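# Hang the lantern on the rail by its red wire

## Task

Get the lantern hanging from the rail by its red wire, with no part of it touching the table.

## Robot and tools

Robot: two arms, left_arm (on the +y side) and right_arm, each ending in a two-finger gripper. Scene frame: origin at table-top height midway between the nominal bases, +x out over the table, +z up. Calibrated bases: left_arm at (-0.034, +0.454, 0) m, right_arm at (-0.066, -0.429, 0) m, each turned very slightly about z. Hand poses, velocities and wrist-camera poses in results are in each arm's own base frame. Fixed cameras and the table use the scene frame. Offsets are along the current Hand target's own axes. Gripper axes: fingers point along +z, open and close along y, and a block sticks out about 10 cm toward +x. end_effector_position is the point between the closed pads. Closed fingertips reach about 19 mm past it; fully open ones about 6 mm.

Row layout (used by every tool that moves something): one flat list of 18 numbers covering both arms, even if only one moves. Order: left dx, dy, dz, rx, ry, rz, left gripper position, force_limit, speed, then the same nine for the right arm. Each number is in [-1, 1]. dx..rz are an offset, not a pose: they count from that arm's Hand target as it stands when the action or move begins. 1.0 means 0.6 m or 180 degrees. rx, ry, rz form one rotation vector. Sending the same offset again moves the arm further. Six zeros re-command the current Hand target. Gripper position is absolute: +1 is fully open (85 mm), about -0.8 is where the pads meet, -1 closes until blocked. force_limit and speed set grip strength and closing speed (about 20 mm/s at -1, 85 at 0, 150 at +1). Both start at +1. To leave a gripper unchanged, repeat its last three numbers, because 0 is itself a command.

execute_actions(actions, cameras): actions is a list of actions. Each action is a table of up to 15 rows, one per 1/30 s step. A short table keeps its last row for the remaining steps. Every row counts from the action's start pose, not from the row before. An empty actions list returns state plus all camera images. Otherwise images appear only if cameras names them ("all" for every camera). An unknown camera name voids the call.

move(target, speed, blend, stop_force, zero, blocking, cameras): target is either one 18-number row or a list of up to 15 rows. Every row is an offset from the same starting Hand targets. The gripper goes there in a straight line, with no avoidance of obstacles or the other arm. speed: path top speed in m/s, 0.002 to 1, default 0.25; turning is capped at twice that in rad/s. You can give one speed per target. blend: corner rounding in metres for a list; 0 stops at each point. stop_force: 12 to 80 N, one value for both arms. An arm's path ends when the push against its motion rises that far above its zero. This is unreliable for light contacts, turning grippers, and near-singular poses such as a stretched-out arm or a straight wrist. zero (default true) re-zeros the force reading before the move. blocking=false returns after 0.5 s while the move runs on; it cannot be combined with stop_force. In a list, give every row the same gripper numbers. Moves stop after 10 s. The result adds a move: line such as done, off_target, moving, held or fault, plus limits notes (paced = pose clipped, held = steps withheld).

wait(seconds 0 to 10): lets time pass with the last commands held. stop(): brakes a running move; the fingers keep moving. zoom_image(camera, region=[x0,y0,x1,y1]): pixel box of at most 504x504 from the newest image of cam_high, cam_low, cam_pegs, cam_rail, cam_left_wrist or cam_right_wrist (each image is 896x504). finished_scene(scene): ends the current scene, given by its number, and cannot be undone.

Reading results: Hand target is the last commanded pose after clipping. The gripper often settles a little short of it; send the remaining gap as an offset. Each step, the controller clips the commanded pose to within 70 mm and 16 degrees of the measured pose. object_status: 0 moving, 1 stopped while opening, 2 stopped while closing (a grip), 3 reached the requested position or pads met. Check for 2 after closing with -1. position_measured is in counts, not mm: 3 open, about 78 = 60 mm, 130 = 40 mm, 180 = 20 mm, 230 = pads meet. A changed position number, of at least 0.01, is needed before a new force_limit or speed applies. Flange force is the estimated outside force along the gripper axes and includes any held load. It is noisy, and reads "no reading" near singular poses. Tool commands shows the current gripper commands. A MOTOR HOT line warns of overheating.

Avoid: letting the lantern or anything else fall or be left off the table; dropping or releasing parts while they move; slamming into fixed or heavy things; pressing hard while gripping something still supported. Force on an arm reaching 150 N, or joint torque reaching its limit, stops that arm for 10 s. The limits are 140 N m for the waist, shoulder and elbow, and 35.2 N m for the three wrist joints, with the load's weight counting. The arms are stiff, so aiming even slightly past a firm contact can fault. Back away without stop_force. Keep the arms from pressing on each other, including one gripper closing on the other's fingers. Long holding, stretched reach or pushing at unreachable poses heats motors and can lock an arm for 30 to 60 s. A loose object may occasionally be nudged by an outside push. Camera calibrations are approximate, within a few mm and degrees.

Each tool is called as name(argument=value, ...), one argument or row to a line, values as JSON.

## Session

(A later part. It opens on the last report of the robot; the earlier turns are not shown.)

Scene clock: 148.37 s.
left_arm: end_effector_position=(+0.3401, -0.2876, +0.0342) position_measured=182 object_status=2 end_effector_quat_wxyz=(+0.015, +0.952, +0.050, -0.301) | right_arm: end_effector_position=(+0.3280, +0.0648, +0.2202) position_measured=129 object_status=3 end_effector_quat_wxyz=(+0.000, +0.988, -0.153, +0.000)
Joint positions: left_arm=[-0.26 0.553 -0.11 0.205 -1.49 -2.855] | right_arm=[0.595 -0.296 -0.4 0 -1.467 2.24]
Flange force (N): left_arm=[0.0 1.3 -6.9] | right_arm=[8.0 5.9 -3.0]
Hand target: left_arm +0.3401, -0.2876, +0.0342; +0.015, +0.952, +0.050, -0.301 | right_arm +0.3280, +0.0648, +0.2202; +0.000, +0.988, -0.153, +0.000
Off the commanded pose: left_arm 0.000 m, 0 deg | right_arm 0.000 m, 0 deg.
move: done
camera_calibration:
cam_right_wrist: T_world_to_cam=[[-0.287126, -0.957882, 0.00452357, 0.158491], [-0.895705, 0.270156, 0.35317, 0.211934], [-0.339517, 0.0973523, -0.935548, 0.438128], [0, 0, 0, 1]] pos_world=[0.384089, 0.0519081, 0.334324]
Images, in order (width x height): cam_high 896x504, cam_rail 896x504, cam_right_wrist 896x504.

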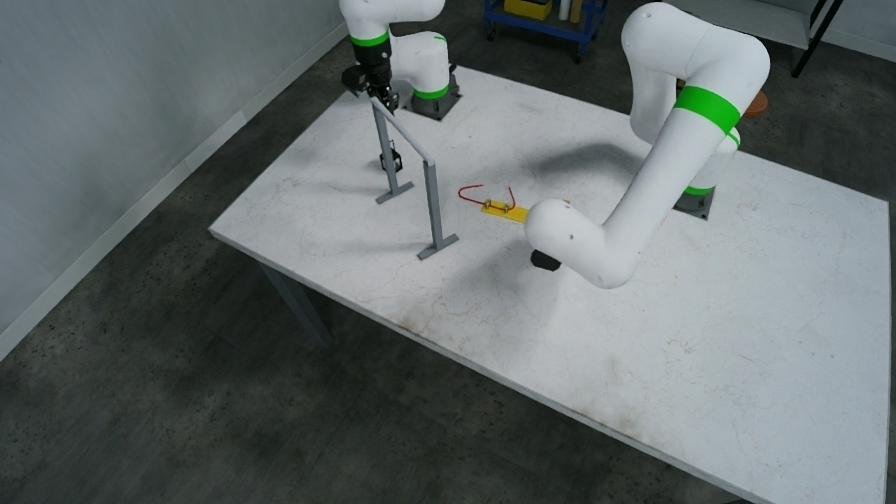

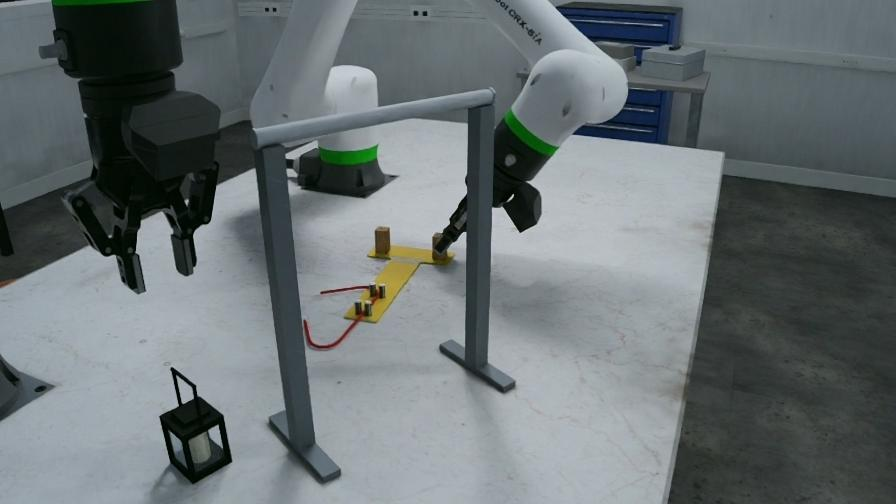

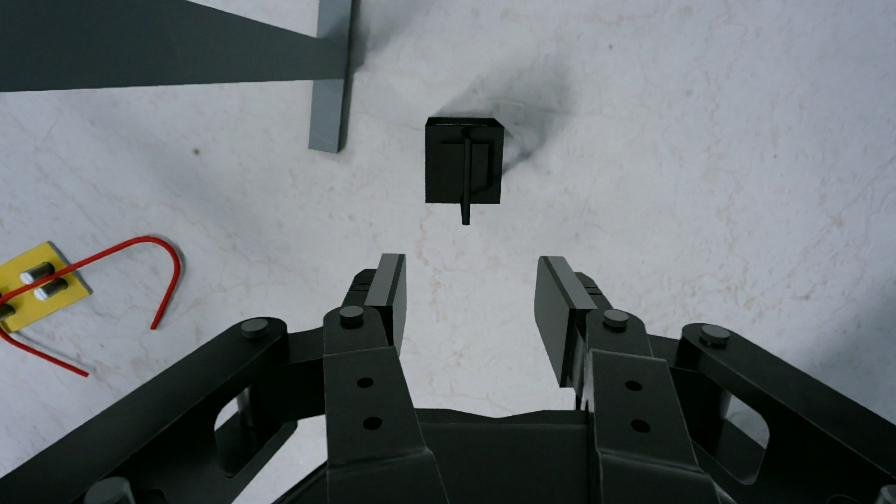

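move(
  target=[
    [0,0,0,0,0,0,-1,0,-0.8,0.0125,0.012,0.1803,0,0,0,0,-0.5,-0.5],
    [0,0,0,0,0,0,-1,0,-0.8,0.0125,0.012,0.1803,0,0,0,-1,-0.6,-0.9],
  ],
  speed=[0.08,0.1],
  cameras=["cam_right_wrist","cam_rail"],
)

Scene clock: 159.57 s.
left_arm: end_effector_position=(+0.3401, -0.2876, +0.0342) position_measured=182 object_status=2 end_effector_quat_wxyz=(+0.015, +0.952, +0.050, -0.301) | right_arm: end_effector_position=(+0.3329, +0.0556, +0.1120) position_measured=224 object_status=0 end_effector_quat_wxyz=(+0.000, +0.988, -0.153, +0.000)
Joint positions: left_arm=[-0.26 0.553 -0.11 0.205 -1.49 -2.855] | right_arm=[0.561 -0.214 -0.598 0 -1.187 2.274]
Flange force (N): left_arm=[-0.3 1.2 -7.3] | right_arm=[7.5 5.8 -1.0]
Hand target: left_arm +0.3401, -0.2876, +0.0342; +0.015, +0.952, +0.050, -0.301 | right_arm +0.3329, +0.0556, +0.1120; +0.000, +0.988, -0.153, +0.000
Off the commanded pose: left_arm 0.000 m, 0 deg | right_arm 0.000 m, 0 deg.
move: done
camera_calibration:
cam_right_wrist: T_world_to_cam=[[-0.287269, -0.957839, 0.00447804, 0.15164], [-0.89566, 0.270272, 0.353194, 0.257028], [-0.339514, 0.0974511, -0.935539, 0.339359], [0, 0, 0, 1]] pos_world=[0.388988, 0.0427088, 0.226024]
Images, in order (width x height): cam_rail 896x504, cam_right_wrist 896x504.

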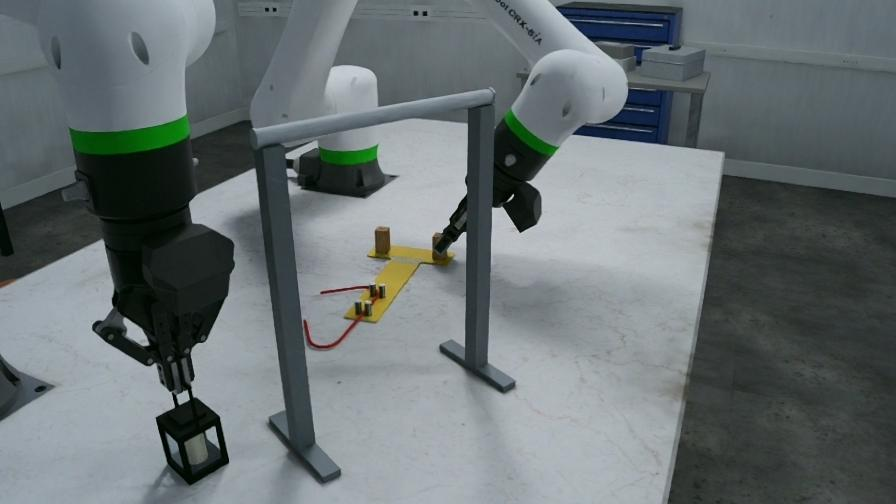

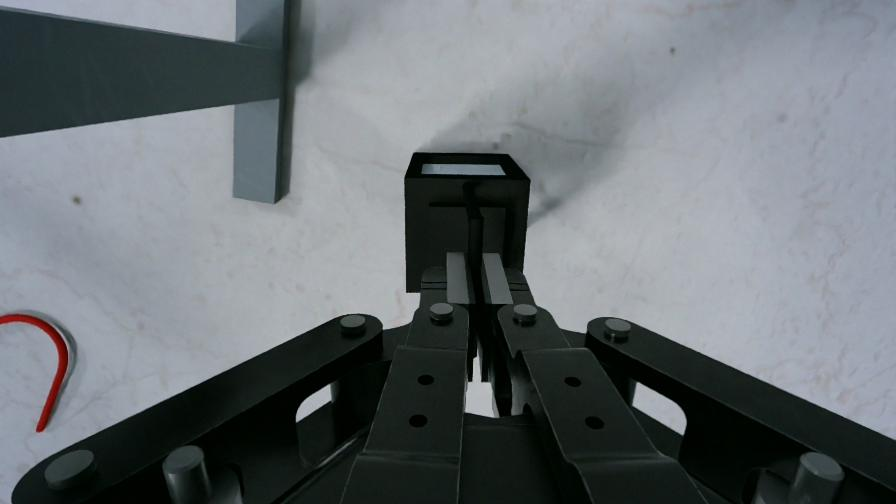

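move(
  target=[
    [0,0,0,0,0,0,-1,0,-0.8,0,0,-0.0667,0,0,0,-1,-0.6,-0.9],
    [0,0,0,0,0,0,-1,0,-0.8,0.4773,0.0333,-0.0667,0,0,0,-1,-0.6,-0.9],
  ],
  speed=[0.06,0.2],
  blend=[0.01,0],
)

move(
  target=[
    [0,0,0,0,0,0,-1,0,-0.8,0,0,0.066,0,0,0,-1,-0.6,-0.9],
    [0,0,0,0,0,0,-1,0,-0.8,0,0,0.066,0,0,0,-0.4,-0.6,-1],
    [0,0,0,0,0,0,-1,0,-0.8,0,0,-0.15,0,0,0,-0.4,-0.6,-1],
  ],
  speed=[0.04,0.1,0.15],
  cameras=["cam_right_wrist","cam_low","cam_high"],
)

Scene clock: 166.93 s.
left_arm: end_effector_position=(+0.3401, -0.2876, +0.0342) position_measured=182 object_status=2 end_effector_quat_wxyz=(+0.015, +0.952, +0.050, -0.301) | right_arm: end_effector_position=(+0.5999, -0.0498, +0.1520) position_measured=224 object_status=2 end_effector_quat_wxyz=(+0.000, +0.988, -0.153, +0.000)
Joint positions: left_arm=[-0.26 0.553 -0.11 0.205 -1.49 -2.855] | right_arm=[0.135 0.423 0.202 0.001 -1.35 2.7]
Flange force (N): left_arm=[-0.3 0.9 -7.3] | right_arm=[4.8 4.2 -1.1]
Hand target: left_arm +0.3401, -0.2876, +0.0342; +0.015, +0.952, +0.050, -0.301 | right_arm +0.6000, -0.0498, +0.1520; +0.000, +0.988, -0.153, +0.000
Off the commanded pose: left_arm 0.000 m, 0 deg | right_arm 0.000 m, 0 deg.
move: done

Scene clock: 170.53 s.
left_arm: end_effector_position=(+0.3401, -0.2876, +0.0342) position_measured=182 object_status=2 end_effector_quat_wxyz=(+0.015, +0.952, +0.050, -0.301) | right_arm: end_effector_position=(+0.6000, -0.0498, +0.2421) position_measured=179 object_status=3 end_effector_quat_wxyz=(+0.000, +0.988, -0.153, +0.000)
Joint positions: left_arm=[-0.26 0.553 -0.11 0.205 -1.49 -2.855] | right_arm=[0.135 0.396 0.375 0.001 -1.55 2.7]
Flange force (N): left_arm=[0.0 1.3 -7.1] | right_arm=[3.3 4.0 -3.2]
Hand target: left_arm +0.3401, -0.2876, +0.0342; +0.015, +0.952, +0.050, -0.301 | right_arm +0.6000, -0.0498, +0.2420; +0.000, +0.988, -0.153, +0.000
Off the commanded pose: left_arm 0.000 m, 0 deg | right_arm 0.000 m, 0 deg.
move: done
camera_calibration:
cam_right_wrist: T_world_to_cam=[[-0.287188, -0.957863, 0.00462032, 0.126697], [-0.895717, 0.270259, 0.35306, 0.47879], [-0.339432, 0.0972563, -0.935589, 0.561947], [0, 0, 0, 1]] pos_world=[0.655989, -0.0626917, 0.356124]
Images, in order (width x height): cam_high 896x504, cam_low 896x504, cam_right_wrist 896x504.

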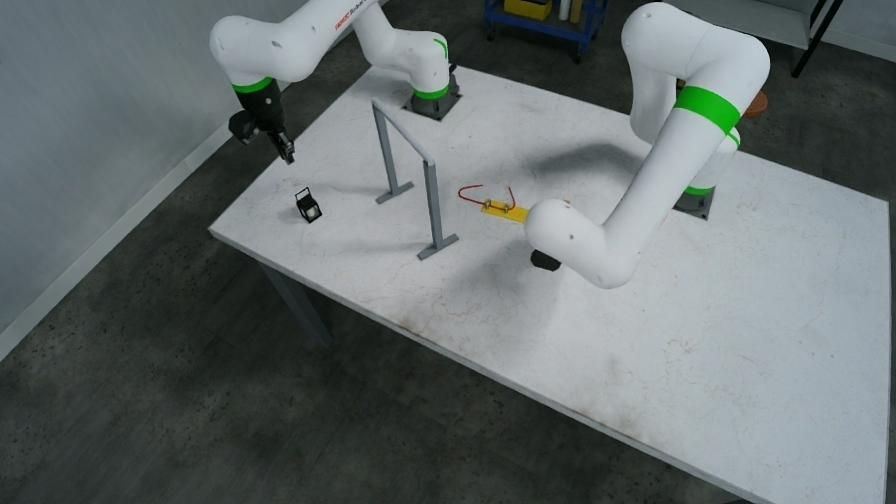

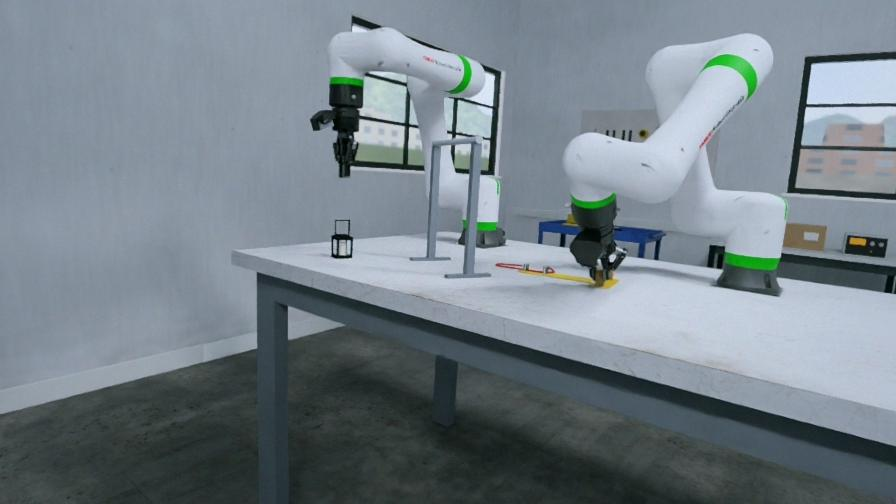

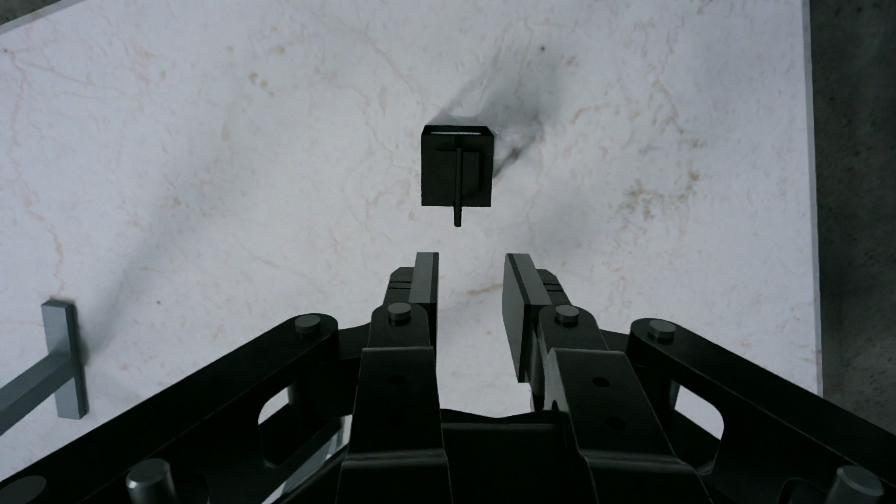

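move(
  target=[
    [0,0,0,0,0,0,-1,0,-0.8,0,0,-0.3967,0,0,0,-0.4,-0.6,-1],
    [0,0,0,0,0,0,-1,0,-0.8,-0.634,-0.5392,-0.3967,0,0,0.356,-0.4,-0.6,-1],
    [0,0,0,0,0,0,-1,0,-0.8,-0.634,-0.5392,0.17,0,0,0.356,-0.4,-0.6,-1],
  ],
  speed=[0.35,0.4,0.3],
  blend=[0.04,0.03,0],
  cameras=["cam_right_wrist"],
)

Scene clock: 180.47 s.
left_arm: end_effector_position=(+0.3401, -0.2876, +0.0342) position_measured=182 object_status=2 end_effector_quat_wxyz=(+0.015, +0.952, +0.050, -0.301) | right_arm: end_effector_position=(+0.3350, +0.3734, +0.1399) position_measured=179 object_status=3 end_effector_quat_wxyz=(+0.000, +0.757, -0.654, +0.000)
Joint positions: left_arm=[-0.26 0.553 -0.11 0.205 -1.49 -2.855] | right_arm=[1.102 0.188 -0.133 0 -1.251 0.615]
Flange force (N): left_arm=[-0.3 0.8 -7.0] | right_arm=[3.1 -5.9 -3.2]
Hand target: left_arm +0.3401, -0.2876, +0.0342; +0.015, +0.952, +0.050, -0.301 | right_arm +0.3349, +0.3734, +0.1399; +0.000, +0.757, -0.654, +0.000
Off the commanded pose: left_arm 0.000 m, 0 deg | right_arm 0.000 m, 0 deg.
move: done
camera_calibration:
cam_right_wrist: T_world_to_cam=[[-0.987035, -0.160451, 0.00417833, 0.393189], [-0.14869, 0.923869, 0.352643, -0.331097], [-0.0604423, 0.34745, -0.935749, 0.148443], [0, 0, 0, 1]] pos_world=[0.347833, 0.317402, 0.254021]
Images, in order (width x height): cam_right_wrist 896x504.

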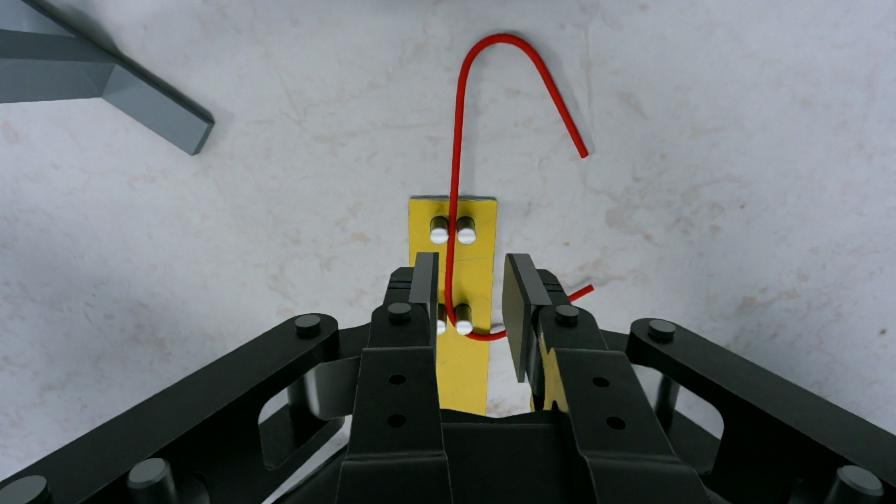

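move(
  target=[
    [0,0,0,0,0,0,-1,0,-0.8,-0.002,-0.0015,0.1948,0,0,0,-0.4,-0.6,-1],
    [0,0,0,0,0,0,-1,0,-0.8,-0.002,-0.0015,0.1948,0,0,0,-1,0,-0.8],
  ],
  speed=[0.1,0.1],
  cameras=["cam_right_wrist"],
)

Scene clock: 187.07 s.
left_arm: end_effector_position=(+0.3400, -0.2876, +0.0342) position_measured=182 object_status=2 end_effector_quat_wxyz=(+0.015, +0.952, +0.050, -0.301) | right_arm: end_effector_position=(+0.3356, +0.3746, +0.0230) position_measured=225 object_status=0 end_effector_quat_wxyz=(+0.000, +0.757, -0.654, +0.000)
Joint positions: left_arm=[-0.26 0.553 -0.11 0.205 -1.49 -2.855] | right_arm=[1.102 0.319 -0.27 0 -0.982 0.615]
Flange force (N): left_arm=[-2.9 2.0 -3.4] | right_arm=[2.1 -9.6 -3.2]
Hand target: left_arm +0.3401, -0.2876, +0.0342; +0.015, +0.952, +0.050, -0.301 | right_arm +0.3356, +0.3746, +0.0230; +0.000, +0.757, -0.654, +0.000
Off the commanded pose: left_arm 0.000 m, 0 deg | right_arm 0.000 m, 0 deg.
move: done
camera_calibration:
cam_right_wrist: T_world_to_cam=[[-0.987043, -0.1604, 0.0043206, 0.394544], [-0.148598, 0.923912, 0.35257, -0.290971], [-0.0605442, 0.34736, -0.935775, 0.0386188], [0, 0, 0, 1]] pos_world=[0.348533, 0.318702, 0.137022]
Images, in order (width x height): cam_right_wrist 896x504.

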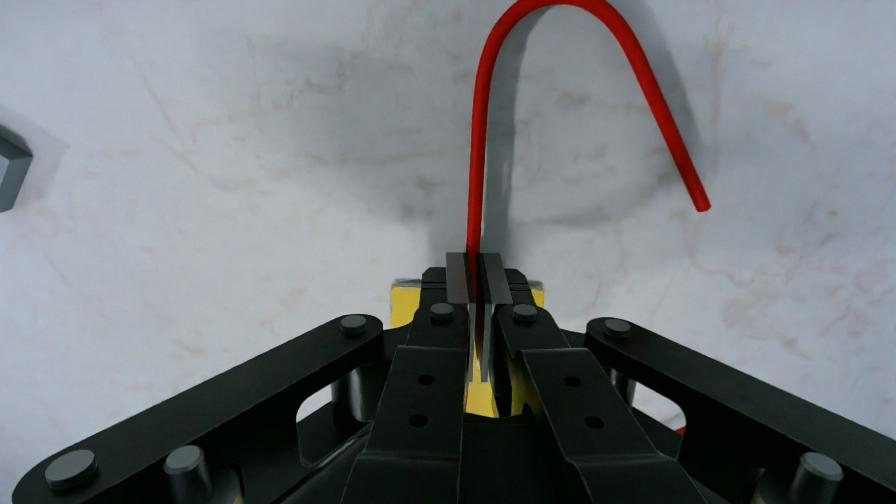

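move(
  target=[
    [0,0,0,0,0,0,-1,0,-0.8,0,0,0,0,0,0,0,-0.5,-0.8],
    [0,0,0,0,0,0,-1,0,-0.8,0,0,-0.7617,0,0,0,0,-0.5,-0.8],
    [0,0,0,0,0,0,-1,0,-0.8,0.7638,-0.3343,-0.7617,0,0,-0.3561,0,-0.5,-0.8],
    [0,0,0,0,0,0,-1,0,-0.8,0.7638,-0.3343,-0.2,0,0,-0.3561,0,-0.5,-0.8],
  ],
  speed=[0.1,0.35,0.4,0.3],
  blend=[0,0.04,0.03,0],
  cameras=["cam_right_wrist"],
)

Scene clock: 230.43 s.
left_arm: end_effector_position=(+0.3401, -0.2876, +0.0342) position_measured=182 object_status=2 end_effector_quat_wxyz=(+0.015, +0.952, +0.050, -0.301) | right_arm: end_effector_position=(+0.6007, -0.0496, +0.1432) position_measured=128 object_status=3 end_effector_quat_wxyz=(+0.000, +0.988, -0.153, +0.000)
Joint positions: left_arm=[-0.26 0.553 -0.11 0.205 -1.49 -2.855] | right_arm=[0.135 0.43 0.19 0.001 -1.331 2.7]
Flange force (N): left_arm=[-3.0 0.4 -5.0] | right_arm=[3.8 4.2 -3.3]
Hand target: left_arm +0.3401, -0.2876, +0.0342; +0.015, +0.952, +0.050, -0.301 | right_arm +0.6007, -0.0496, +0.1431; +0.000, +0.988, -0.153, +0.000
Off the commanded pose: left_arm 0.000 m, 0 deg | right_arm 0.000 m, 0 deg.
move: done; limits=paced
camera_calibration:
cam_right_wrist: T_world_to_cam=[[-0.286873, -0.957957, 0.00459732, 0.127367], [-0.895829, 0.269962, 0.353003, 0.514406], [-0.339403, 0.0971489, -0.935611, 0.469743], [0, 0, 0, 1]] pos_world=[0.65679, -0.0624931, 0.257324]
Images, in order (width x height): cam_right_wrist 896x504.

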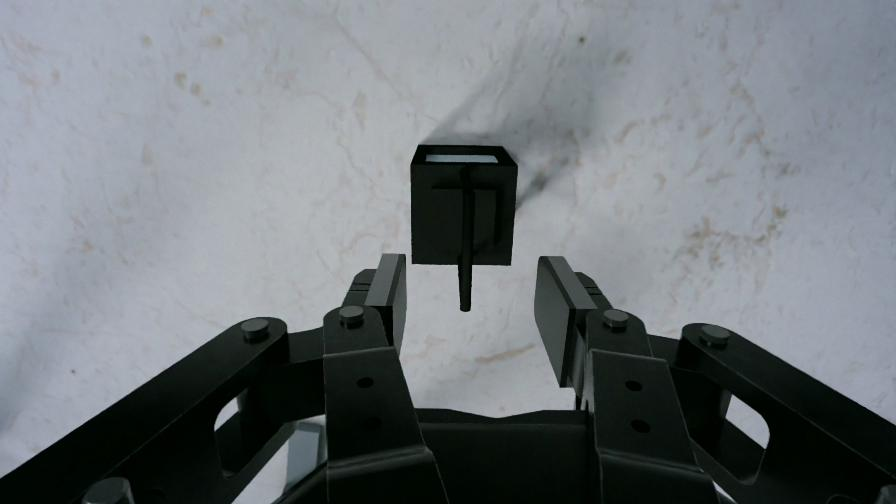

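move(
  target=[
    [0,0,0,0,0,0,-1,0,-0.8,0,0,0.052,0,0,0,0,-0.5,-0.8],
    [0,0,0,0,0,0,-1,0,-0.8,0,0,0.052,0,0,0,-1,-0.6,-0.9],
    [0,0,0,0,0,0,-1,0,-0.8,0,0,0.01,0,0,0,-1,-0.6,-0.9],
    [0,0,0,0,0,0,-1,0,-0.8,0.0807,0.15,0.01,0,0,0,-1,-0.6,-0.9],
  ],
  speed=[0.08,0.1,0.06,0.15],
  blend=[0,0,0.005,0],
)

move(
  target=[
    [0,0,0,0,0,0,-1,0,-0.8,0,0,0.0413,0,0,0,-1,-0.6,-0.9],
    [0,0,0,0,0,0,-1,0,-0.8,0,0,0.0413,0,0,0,-0.4,-0.6,-1],
    [0,0,0,0,0,0,-1,0,-0.8,0,0,-0.55,0,0,0,-0.4,-0.6,-1],
  ],
  speed=[0.04,0.1,0.25],
  cameras=["cam_right_wrist","cam_high"],
)

Scene clock: 239.43 s.
left_arm: end_effector_position=(+0.3401, -0.2876, +0.0342) position_measured=182 object_status=2 end_effector_quat_wxyz=(+0.015, +0.952, +0.050, -0.301) | right_arm: end_effector_position=(+0.6197, -0.1500, +0.1372) position_measured=224 object_status=2 end_effector_quat_wxyz=(+0.000, +0.988, -0.152, +0.000)
Joint positions: left_arm=[-0.26 0.553 -0.11 0.205 -1.49 -2.855] | right_arm=[-0.032 0.521 0.307 0.001 -1.358 2.867]
Flange force (N): left_arm=[-3.6 0.0 -5.1] | right_arm=[1.9 4.3 -0.6]
Hand target: left_arm +0.3401, -0.2876, +0.0342; +0.015, +0.952, +0.050, -0.301 | right_arm +0.6197, -0.1500, +0.1372; +0.000, +0.988, -0.153, +0.000
Off the commanded pose: left_arm 0.000 m, 0 deg | right_arm 0.000 m, 0 deg.
move: done

Scene clock: 243.50 s.
left_arm: end_effector_position=(+0.3401, -0.2876, +0.0342) position_measured=182 object_status=2 end_effector_quat_wxyz=(+0.015, +0.952, +0.050, -0.301) | right_arm: end_effector_position=(+0.6187, -0.1495, +0.4658) position_measured=179 object_status=3 end_effector_quat_wxyz=(+0.005, +0.987, -0.152, +0.043)
Joint positions: left_arm=[-0.26 0.553 -0.11 0.205 -1.49 -2.855] | right_arm=[-0.021 0.771 1.528 0.026 -2.245 2.874]
Flange force (N): left_arm=[-3.0 0.2 -4.8] | right_arm=no reading
Hand target: left_arm +0.3401, -0.2876, +0.0342; +0.015, +0.952, +0.050, -0.301 | right_arm +0.6198, -0.1498, +0.4672; +0.000, +0.988, -0.153, +0.000
Off the commanded pose: left_arm 0.000 m, 0 deg | right_arm 0.002 m, 5 deg.
elbow stopped short (right arm): the move would have taken joint 3 (elbow) straighter than the controller allows.
move: off_target (right_arm)
camera_calibration:
cam_right_wrist: T_world_to_cam=[[-0.286975, -0.957937, 0.00134309, 0.0369813], [-0.921792, 0.276528, 0.27172, 0.498456], [-0.260662, 0.076739, -0.962375, 0.747988], [0, 0, 0, 1]] pos_world=[0.665058, -0.159811, 0.584355]
Images, in order (width x height): cam_high 896x504, cam_right_wrist 896x504.

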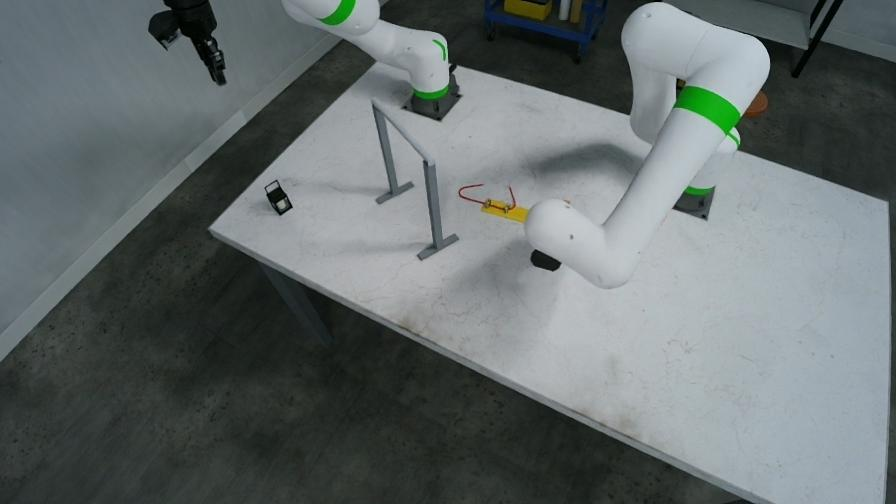

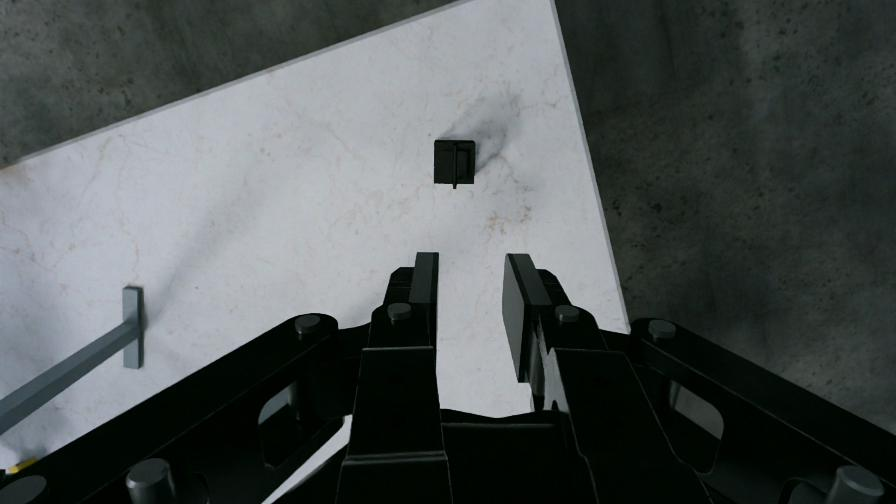

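move(
  target=[
    [0,0,0,0,0,0,-1,0,-0.8,-0.7153,-0.69,0,0,0,0.356,-0.4,-0.6,-1],
    [0,0,0,0,0,0,-1,0,-0.8,-0.7153,-0.69,0.6,0,0,0.356,-0.4,-0.6,-1],
  ],
  speed=[0.4,0.3],
  blend=[0.03,0],
  cameras=["cam_right_wrist"],
)

Scene clock: 250.97 s.
left_arm: end_effector_position=(+0.3401, -0.2876, +0.0342) position_measured=182 object_status=2 end_effector_quat_wxyz=(+0.015, +0.952, +0.050, -0.301) | right_arm: end_effector_position=(+0.3353, +0.3741, +0.1070) position_measured=179 object_status=3 end_effector_quat_wxyz=(+0.000, +0.757, -0.654, +0.000)
Joint positions: left_arm=[-0.26 0.553 -0.11 0.205 -1.49 -2.855] | right_arm=[1.102 0.218 -0.178 0 -1.175 0.615]
Flange force (N): left_arm=[-3.4 -0.2 -5.1] | right_arm=[3.6 -4.6 -3.1]
Hand target: left_arm +0.3401, -0.2876, +0.0342; +0.015, +0.952, +0.050, -0.301 | right_arm +0.3353, +0.3741, +0.1070; +0.000, +0.757, -0.654, +0.000
Off the commanded pose: left_arm 0.000 m, 0 deg | right_arm 0.000 m, 0 deg.
move: done; limits=paced
camera_calibration:
cam_right_wrist: T_world_to_cam=[[-0.986984, -0.160764, 0.00418083, 0.39393], [-0.148987, 0.923848, 0.352572, -0.320048], [-0.0605434, 0.34736, -0.935775, 0.117473], [0, 0, 0, 1]] pos_world=[0.348232, 0.3182, 0.221121]
Images, in order (width x height): cam_right_wrist 896x504.

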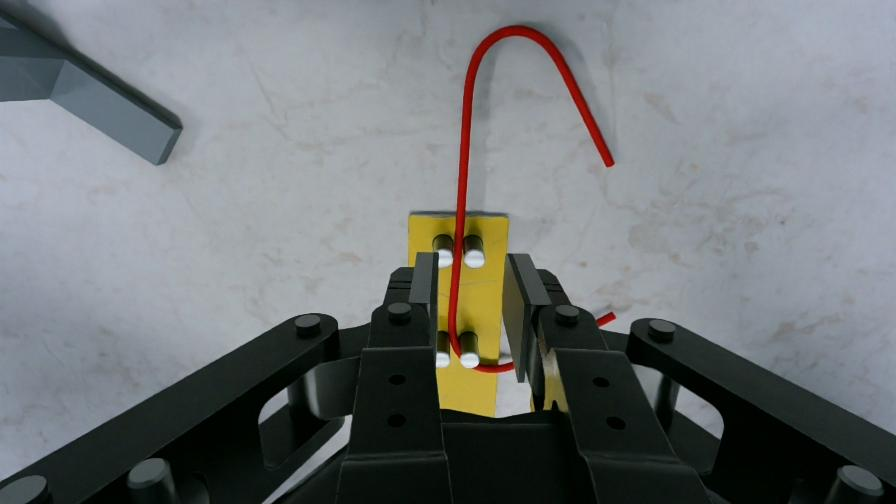

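move(
  target=[
    [0,0,0,0,0,0,-1,0,-0.8,0,0,0.14,0,0,0,-0.4,-0.6,-1],
    [0,0,0,0,0,0,-1,0,-0.8,0,0,0.14,0,0,0,-1,0,-0.8],
    [0,0,0,0,0,0,-1,0,-0.8,0,0,0.0283,0,0,0,-1,0,-0.8],
  ],
  speed=[0.1,0.1,0.06],
  cameras=["cam_right_wrist"],
)

Scene clock: 258.97 s.
left_arm: end_effector_position=(+0.3401, -0.2876, +0.0342) position_measured=182 object_status=2 end_effector_quat_wxyz=(+0.015, +0.952, +0.050, -0.301) | right_arm: end_effector_position=(+0.3353, +0.3741, +0.0900) position_measured=225 object_status=2 end_effector_quat_wxyz=(+0.000, +0.757, -0.654, +0.000)
Joint positions: left_arm=[-0.26 0.553 -0.11 0.205 -1.49 -2.855] | right_arm=[1.102 0.235 -0.2 0 -1.136 0.615]
Flange force (N): left_arm=[-2.4 0.0 -5.3] | right_arm=[3.2 -5.6 -2.9]
Hand target: left_arm +0.3401, -0.2876, +0.0342; +0.015, +0.952, +0.050, -0.301 | right_arm +0.3353, +0.3741, +0.0900; +0.000, +0.757, -0.654, +0.000
Off the commanded pose: left_arm 0.000 m, 0 deg | right_arm 0.000 m, 0 deg.
move: done
camera_calibration:
cam_right_wrist: T_world_to_cam=[[-0.986993, -0.160708, 0.00430796, 0.39396], [-0.148889, 0.923859, 0.352585, -0.314095], [-0.0606433, 0.347358, -0.93577, 0.101599], [0, 0, 0, 1]] pos_world=[0.348232, 0.318201, 0.204122]
Images, in order (width x height): cam_right_wrist 896x504.

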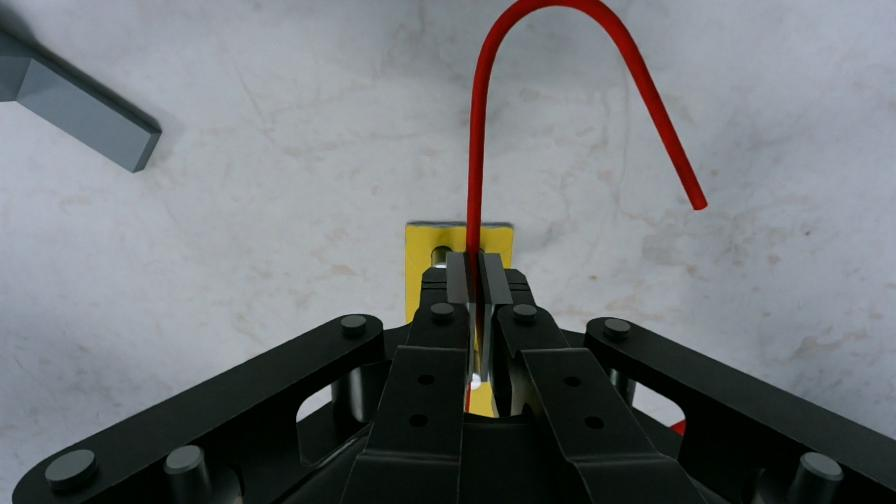

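move(
  target=[
    [0,0,0,0,0,0,0,0,-0.8,0,0,-0.628,0,0,0,-1,0,-0.8],
    [0,0,-0.2,0,0,0,0,0,-0.8,0.7393,-0.1705,-0.628,0,0,-0.365,-1,0,-0.8],
  ],
  speed=[0.3,0.35],
  blend=[0,0],
)

Scene clock: 265.87 s.
left_arm: end_effector_position=(+0.4087, -0.2806, +0.1324) position_measured=129 object_status=3 end_effector_quat_wxyz=(+0.015, +0.952, +0.050, -0.301) | right_arm: end_effector_position=(+0.5012, -0.0496, +0.4670) position_measured=225 object_status=2 end_effector_quat_wxyz=(+0.000, +0.990, -0.139, +0.000)
Joint positions: left_arm=[-0.22 0.576 0.188 0.186 -1.766 -2.835] | right_arm=[0.163 0.259 0.738 0.001 -2.05 2.701]
Flange force (N): left_arm=[2.4 0.0 -0.4] | right_arm=[3.1 5.4 -3.6]
Hand target: left_arm +0.4087, -0.2806, +0.1324; +0.015, +0.952, +0.050, -0.301 | right_arm +0.5013, -0.0496, +0.4670; +0.000, +0.990, -0.139, +0.000
Off the commanded pose: left_arm 0.000 m, 0 deg | right_arm 0.000 m, 0 deg.
move: done

move(
  target=[
    [0,0,0,0,0,0,0,0,-0.8,0,0,0.1,0,0.25,0,-1,0,-0.8],
    [0,0,0,0,0,0,0,0,-0.8,0,0,0.228,0.0959,0.4934,0.0959,-1,0,-0.8],
  ],
  speed=[0.25,0.25],
  blend=[0.03,0],
  cameras=["cam_high","cam_low"],
)

Scene clock: 277.83 s.
left_arm: end_effector_position=(+0.4087, -0.2806, +0.1324) position_measured=129 object_status=3 end_effector_quat_wxyz=(+0.015, +0.952, +0.050, -0.301) | right_arm: end_effector_position=(+0.5016, -0.0489, +0.3303) position_measured=225 object_status=2 end_effector_quat_wxyz=(-0.020, +0.661, -0.245, +0.709)
Joint positions: left_arm=[-0.22 0.576 0.188 0.186 -1.766 -2.835] | right_arm=[-0.405 -0.528 -0.987 3.317 -0.472 -0.54]
Flange force (N): left_arm=[2.5 0.1 -0.6] | right_arm=no reading
Hand target: left_arm +0.4087, -0.2806, +0.1324; +0.015, +0.952, +0.050, -0.301 | right_arm +0.5012, -0.0497, +0.3302; -0.037, +0.669, -0.230, +0.706
Off the commanded pose: left_arm 0.000 m, 0 deg | right_arm 0.001 m, 3 deg.
joint sent to its limit (right arm) — joint 4 (forearm roll), upper limit. The joint targets are off in orientation, not in position.
move: off_target (right_arm); limits=paced
Images, in order (width x height): cam_high 896x504, cam_low 896x504.

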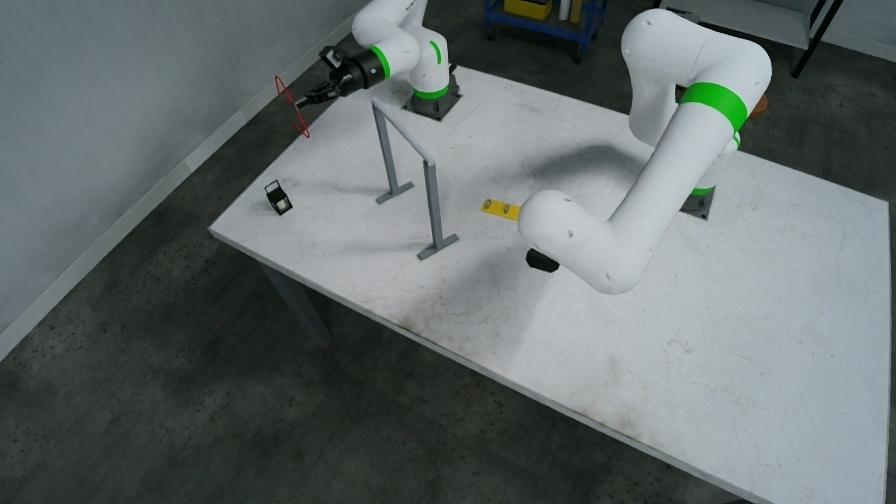

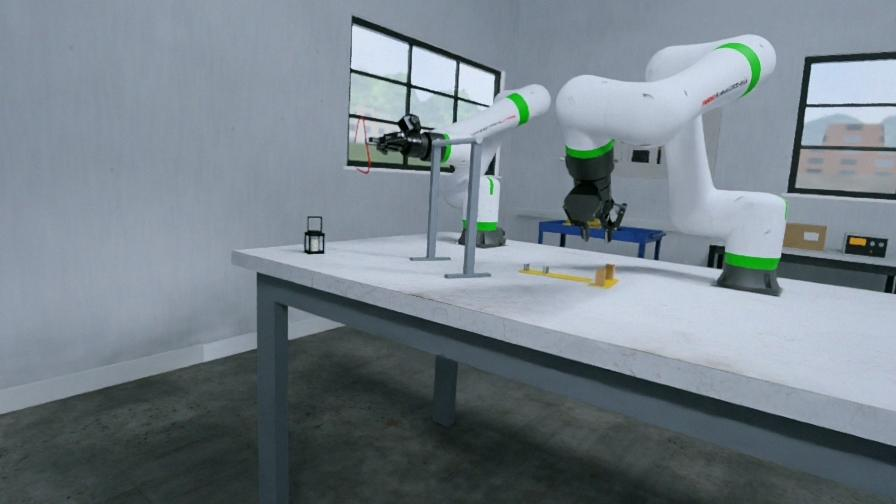

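move(
  target=[
    [0,0,0,0,0,0,0,0,-0.8,-0.1412,0.0073,0.1892,0,0,0,-1,0,-0.8],
    [0,0,0,0,0,0,0,0,-0.8,-0.2617,0.056,0.1892,0,0,0,-1,0,-0.8],
  ],
  speed=[0.2,0.12],
  blend=[0.02,0],
  cameras=["cam_high","cam_low"],
)

zoom_image(
  camera="cam_low",
  region=[270, 180, 370, 265],
)

zoom_image(
  camera="cam_high",
  region=[240, 130, 340, 230],
)

Scene clock: 287.47 s.
left_arm: end_effector_position=(+0.4087, -0.2806, +0.1324) position_measured=129 object_status=3 end_effector_quat_wxyz=(+0.015, +0.952, +0.050, -0.301) | right_arm: end_effector_position=(+0.6179, -0.0543, +0.1720) position_measured=225 object_status=2 end_effector_quat_wxyz=(-0.037, +0.669, -0.230, +0.706)
Joint positions: left_arm=[-0.22 0.576 0.188 0.186 -1.766 -2.835] | right_arm=[-0.321 0.334 -0.849 3.188 -1.184 -0.401]
Flange force (N): left_arm=[2.6 0.4 -0.5] | right_arm=[5.1 8.7 -0.5]
Hand target: left_arm +0.4087, -0.2806, +0.1324; +0.015, +0.952, +0.050, -0.301 | right_arm +0.6179, -0.0544, +0.1720; -0.037, +0.669, -0.230, +0.706
Off the commanded pose: left_arm 0.000 m, 0 deg | right_arm 0.000 m, 0 deg.
move: done
Images, in order (width x height): cam_high 896x504, cam_low 896x504.

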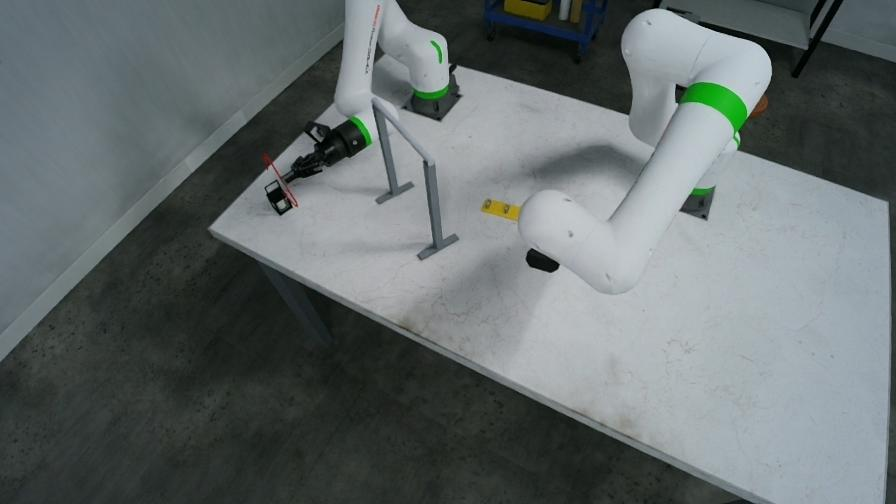

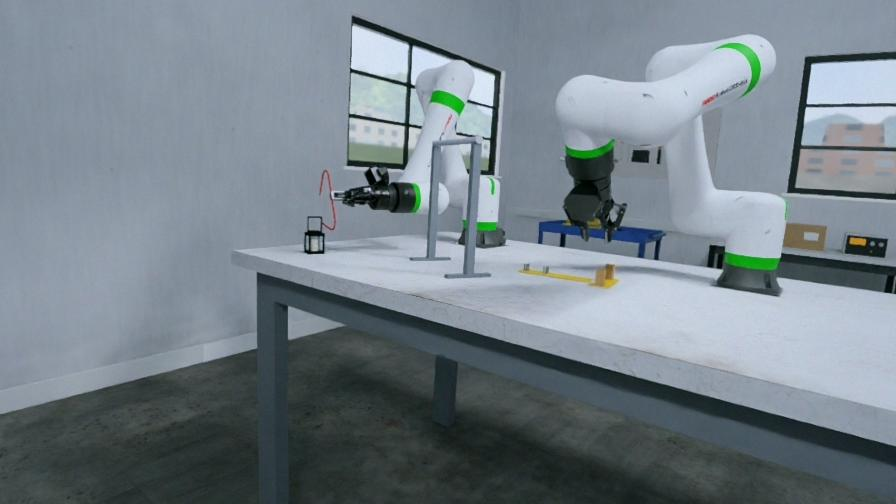

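Scaled by 5.040.

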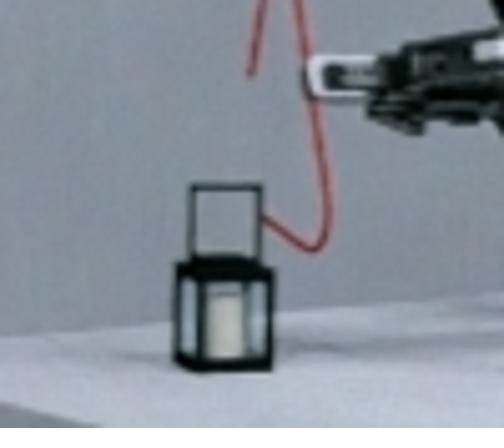

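Scaled by 5.040.

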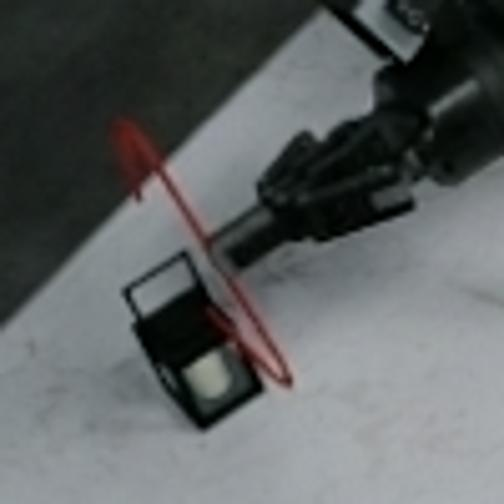

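move(
  target=[
    [0,0,0,0,0,0,0,0,-0.8,0.0046,-0.0019,0.0183,0,0,0,-1,0,-0.8],
  ],
  speed=0.06,
)

move(
  target=[
    [0,0,0,0,0,0,0,0,-0.8,0.0549,0.136,0,-0.0309,0.0125,0,-1,0,-0.8],
  ],
  speed=0.035,
  cameras=["cam_high","cam_low"],
)

zoom_image(
  camera="cam_low",
  region=[270, 180, 370, 265],
)

zoom_image(
  camera="cam_high",
  region=[220, 110, 320, 230],
)

Scene clock: 304.80 s.
left_arm: end_effector_position=(+0.4087, -0.2806, +0.1324) position_measured=129 object_status=3 end_effector_quat_wxyz=(+0.015, +0.952, +0.050, -0.301) | right_arm: end_effector_position=(+0.6285, -0.0573, +0.1750) position_measured=225 object_status=2 end_effector_quat_wxyz=(-0.037, +0.669, -0.230, +0.706)
Joint positions: left_arm=[-0.22 0.576 0.188 0.186 -1.766 -2.835] | right_arm=[-0.319 0.34 -0.821 3.186 -1.161 -0.401]
Flange force (N): left_arm=[2.7 0.1 -0.1] | right_arm=[5.1 8.0 -0.9]
Hand target: left_arm +0.4087, -0.2806, +0.1324; +0.015, +0.952, +0.050, -0.301 | right_arm +0.6285, -0.0573, +0.1750; -0.037, +0.669, -0.230, +0.706
Off the commanded pose: left_arm 0.000 m, 0 deg | right_arm 0.000 m, 0 deg.
move: done

Scene clock: 307.57 s.
left_arm: end_effector_position=(+0.4087, -0.2806, +0.1324) position_measured=129 object_status=3 end_effector_quat_wxyz=(+0.015, +0.952, +0.050, -0.301) | right_arm: end_effector_position=(+0.6043, -0.1419, +0.1749) position_measured=225 object_status=2 end_effector_quat_wxyz=(+0.000, +0.656, -0.264, +0.707)
Joint positions: left_arm=[-0.22 0.576 0.188 0.186 -1.766 -2.835] | right_arm=[-0.501 0.318 -0.833 3.271 -1.154 -0.436]
Flange force (N): left_arm=[2.0 0.1 -0.2] | right_arm=[5.2 8.0 -2.1]
Hand target: left_arm +0.4087, -0.2806, +0.1324; +0.015, +0.952, +0.050, -0.301 | right_arm +0.6044, -0.1420, +0.1750; +0.000, +0.656, -0.264, +0.707
Off the commanded pose: left_arm 0.000 m, 0 deg | right_arm 0.000 m, 0 deg.
move: done
Images, in order (width x height): cam_high 896x504, cam_low 896x504.

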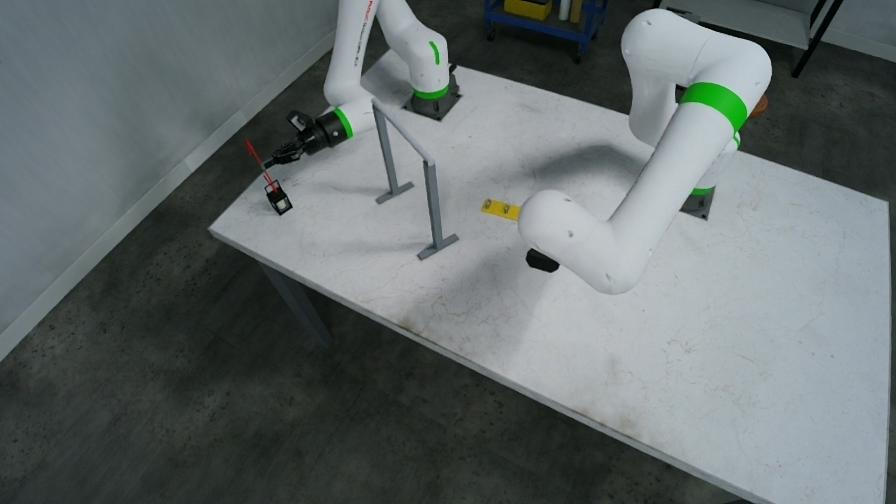

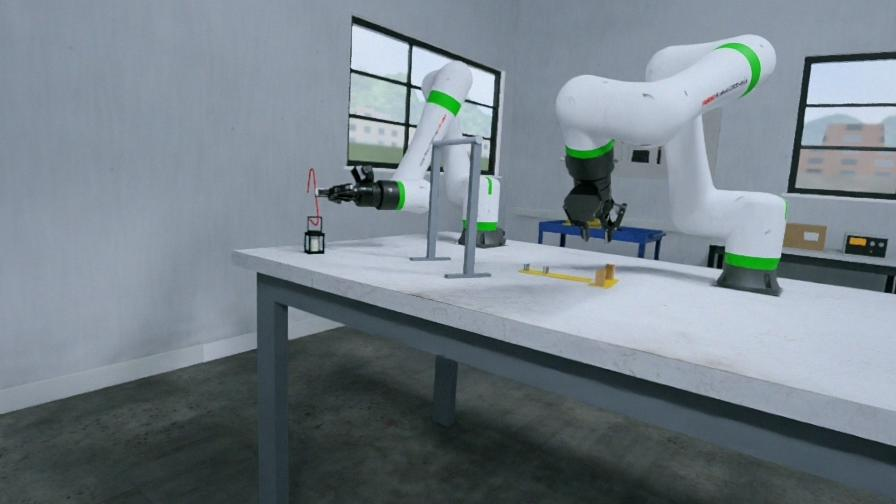

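Scaled by 5.040.

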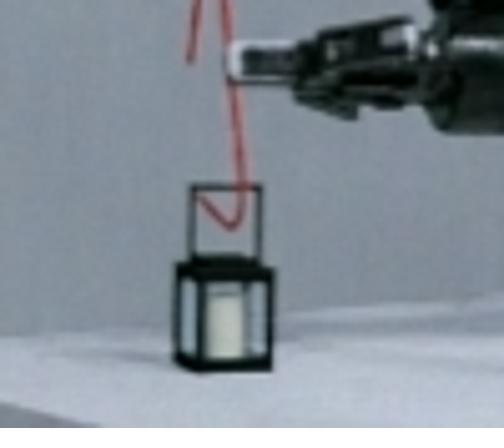

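Scaled by 4.200.

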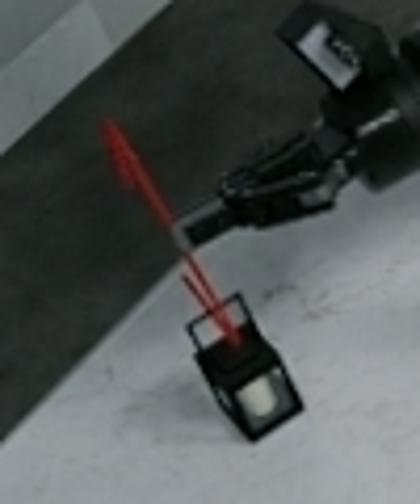

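move(
  target=[
    [0,0,0,0,0,0,0,0,-0.8,0.0386,-0.0156,0,0,0,0,-1,0,-0.8],
    [0,0,0,0,0,0,0,0,-0.8,0.1081,-0.0437,0,0,0,0,-1,0,-0.8],
  ],
  speed=[0.03,0.05],
  blend=[0.01,0],
  cameras=["cam_low","cam_high"],
)

zoom_image(
  camera="cam_low",
  region=[270, 150, 370, 265],
)

Scene clock: 312.80 s.
left_arm: end_effector_position=(+0.4087, -0.2806, +0.1324) position_measured=129 object_status=3 end_effector_quat_wxyz=(+0.015, +0.952, +0.050, -0.301) | right_arm: end_effector_position=(+0.6044, -0.1418, +0.2449) position_measured=225 object_status=2 end_effector_quat_wxyz=(+0.000, +0.656, -0.264, +0.707)
Joint positions: left_arm=[-0.22 0.576 0.188 0.186 -1.766 -2.835] | right_arm=[-0.499 0.087 -0.812 3.29 -0.905 -0.476]
Flange force (N): left_arm=[2.0 0.0 -0.1] | right_arm=[2.8 9.5 -0.7]
Hand target: left_arm +0.4087, -0.2806, +0.1324; +0.015, +0.952, +0.050, -0.301 | right_arm +0.6044, -0.1419, +0.2450; +0.000, +0.656, -0.264, +0.707
Off the commanded pose: left_arm 0.000 m, 0 deg | right_arm 0.000 m, 0 deg.
move: done
Images, in order (width x height): cam_high 896x504, cam_low 896x504.

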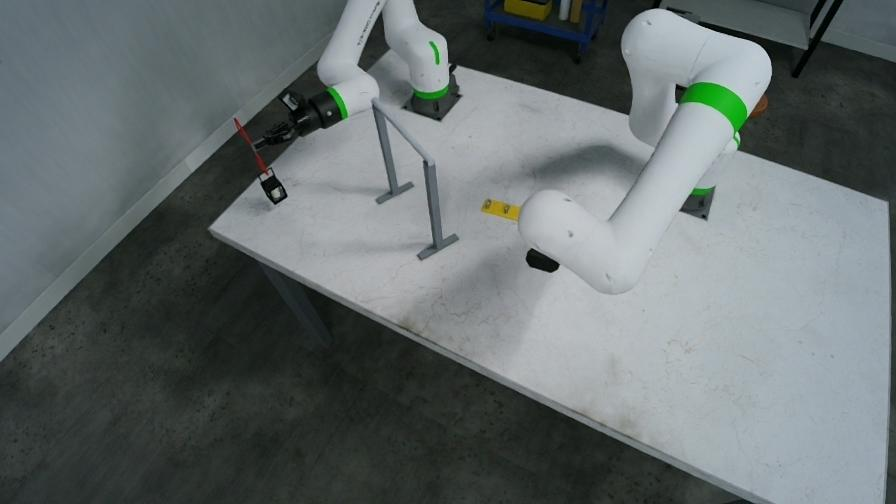

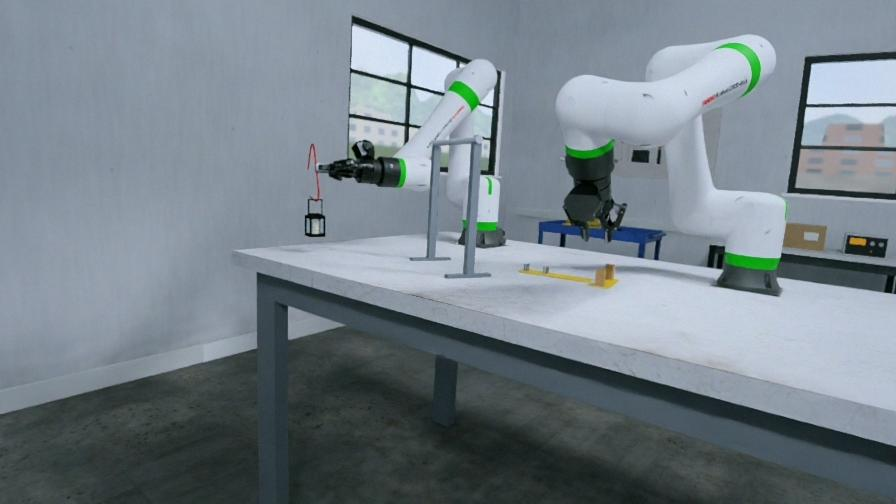

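Scaled by 4.383.

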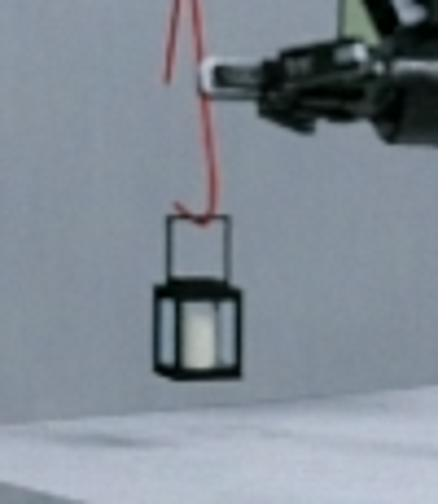

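move(
  target=[0,0,0,0,0,0,0,0,-0.8,0.5253,-0.2788,-0.1227,0.0349,0.0845,-0.227,-1,0,-0.8],
  speed=0.18,
)

Scene clock: 349.80 s.
left_arm: end_effector_position=(+0.4087, -0.2806, +0.1324) position_measured=129 object_status=3 end_effector_quat_wxyz=(+0.015, +0.952, +0.050, -0.301) | right_arm: end_effector_position=(+0.5503, -0.0791, +0.5997) position_measured=225 object_status=2 end_effector_quat_wxyz=(+0.266, +0.604, -0.007, +0.751)
Joint positions: left_arm=[-0.22 0.576 0.188 0.186 -1.766 -2.835] | right_arm=[-0.405 -0.49 -0.51 3.317 -0.298 0.147]
Flange force (N): left_arm=[2.5 0.2 -0.5] | right_arm=no reading
Hand target: left_arm +0.4087, -0.2806, +0.1324; +0.015, +0.952, +0.050, -0.301 | right_arm +0.5499, -0.0798, +0.5998; +0.245, +0.608, +0.021, +0.755
Off the commanded pose: left_arm 0.000 m, 0 deg | right_arm 0.001 m, 4 deg.
joint sent to its limit (right arm) — joint 4 (forearm roll), upper limit. The joint targets are off in orientation, not in position.
move: off_target (right_arm)


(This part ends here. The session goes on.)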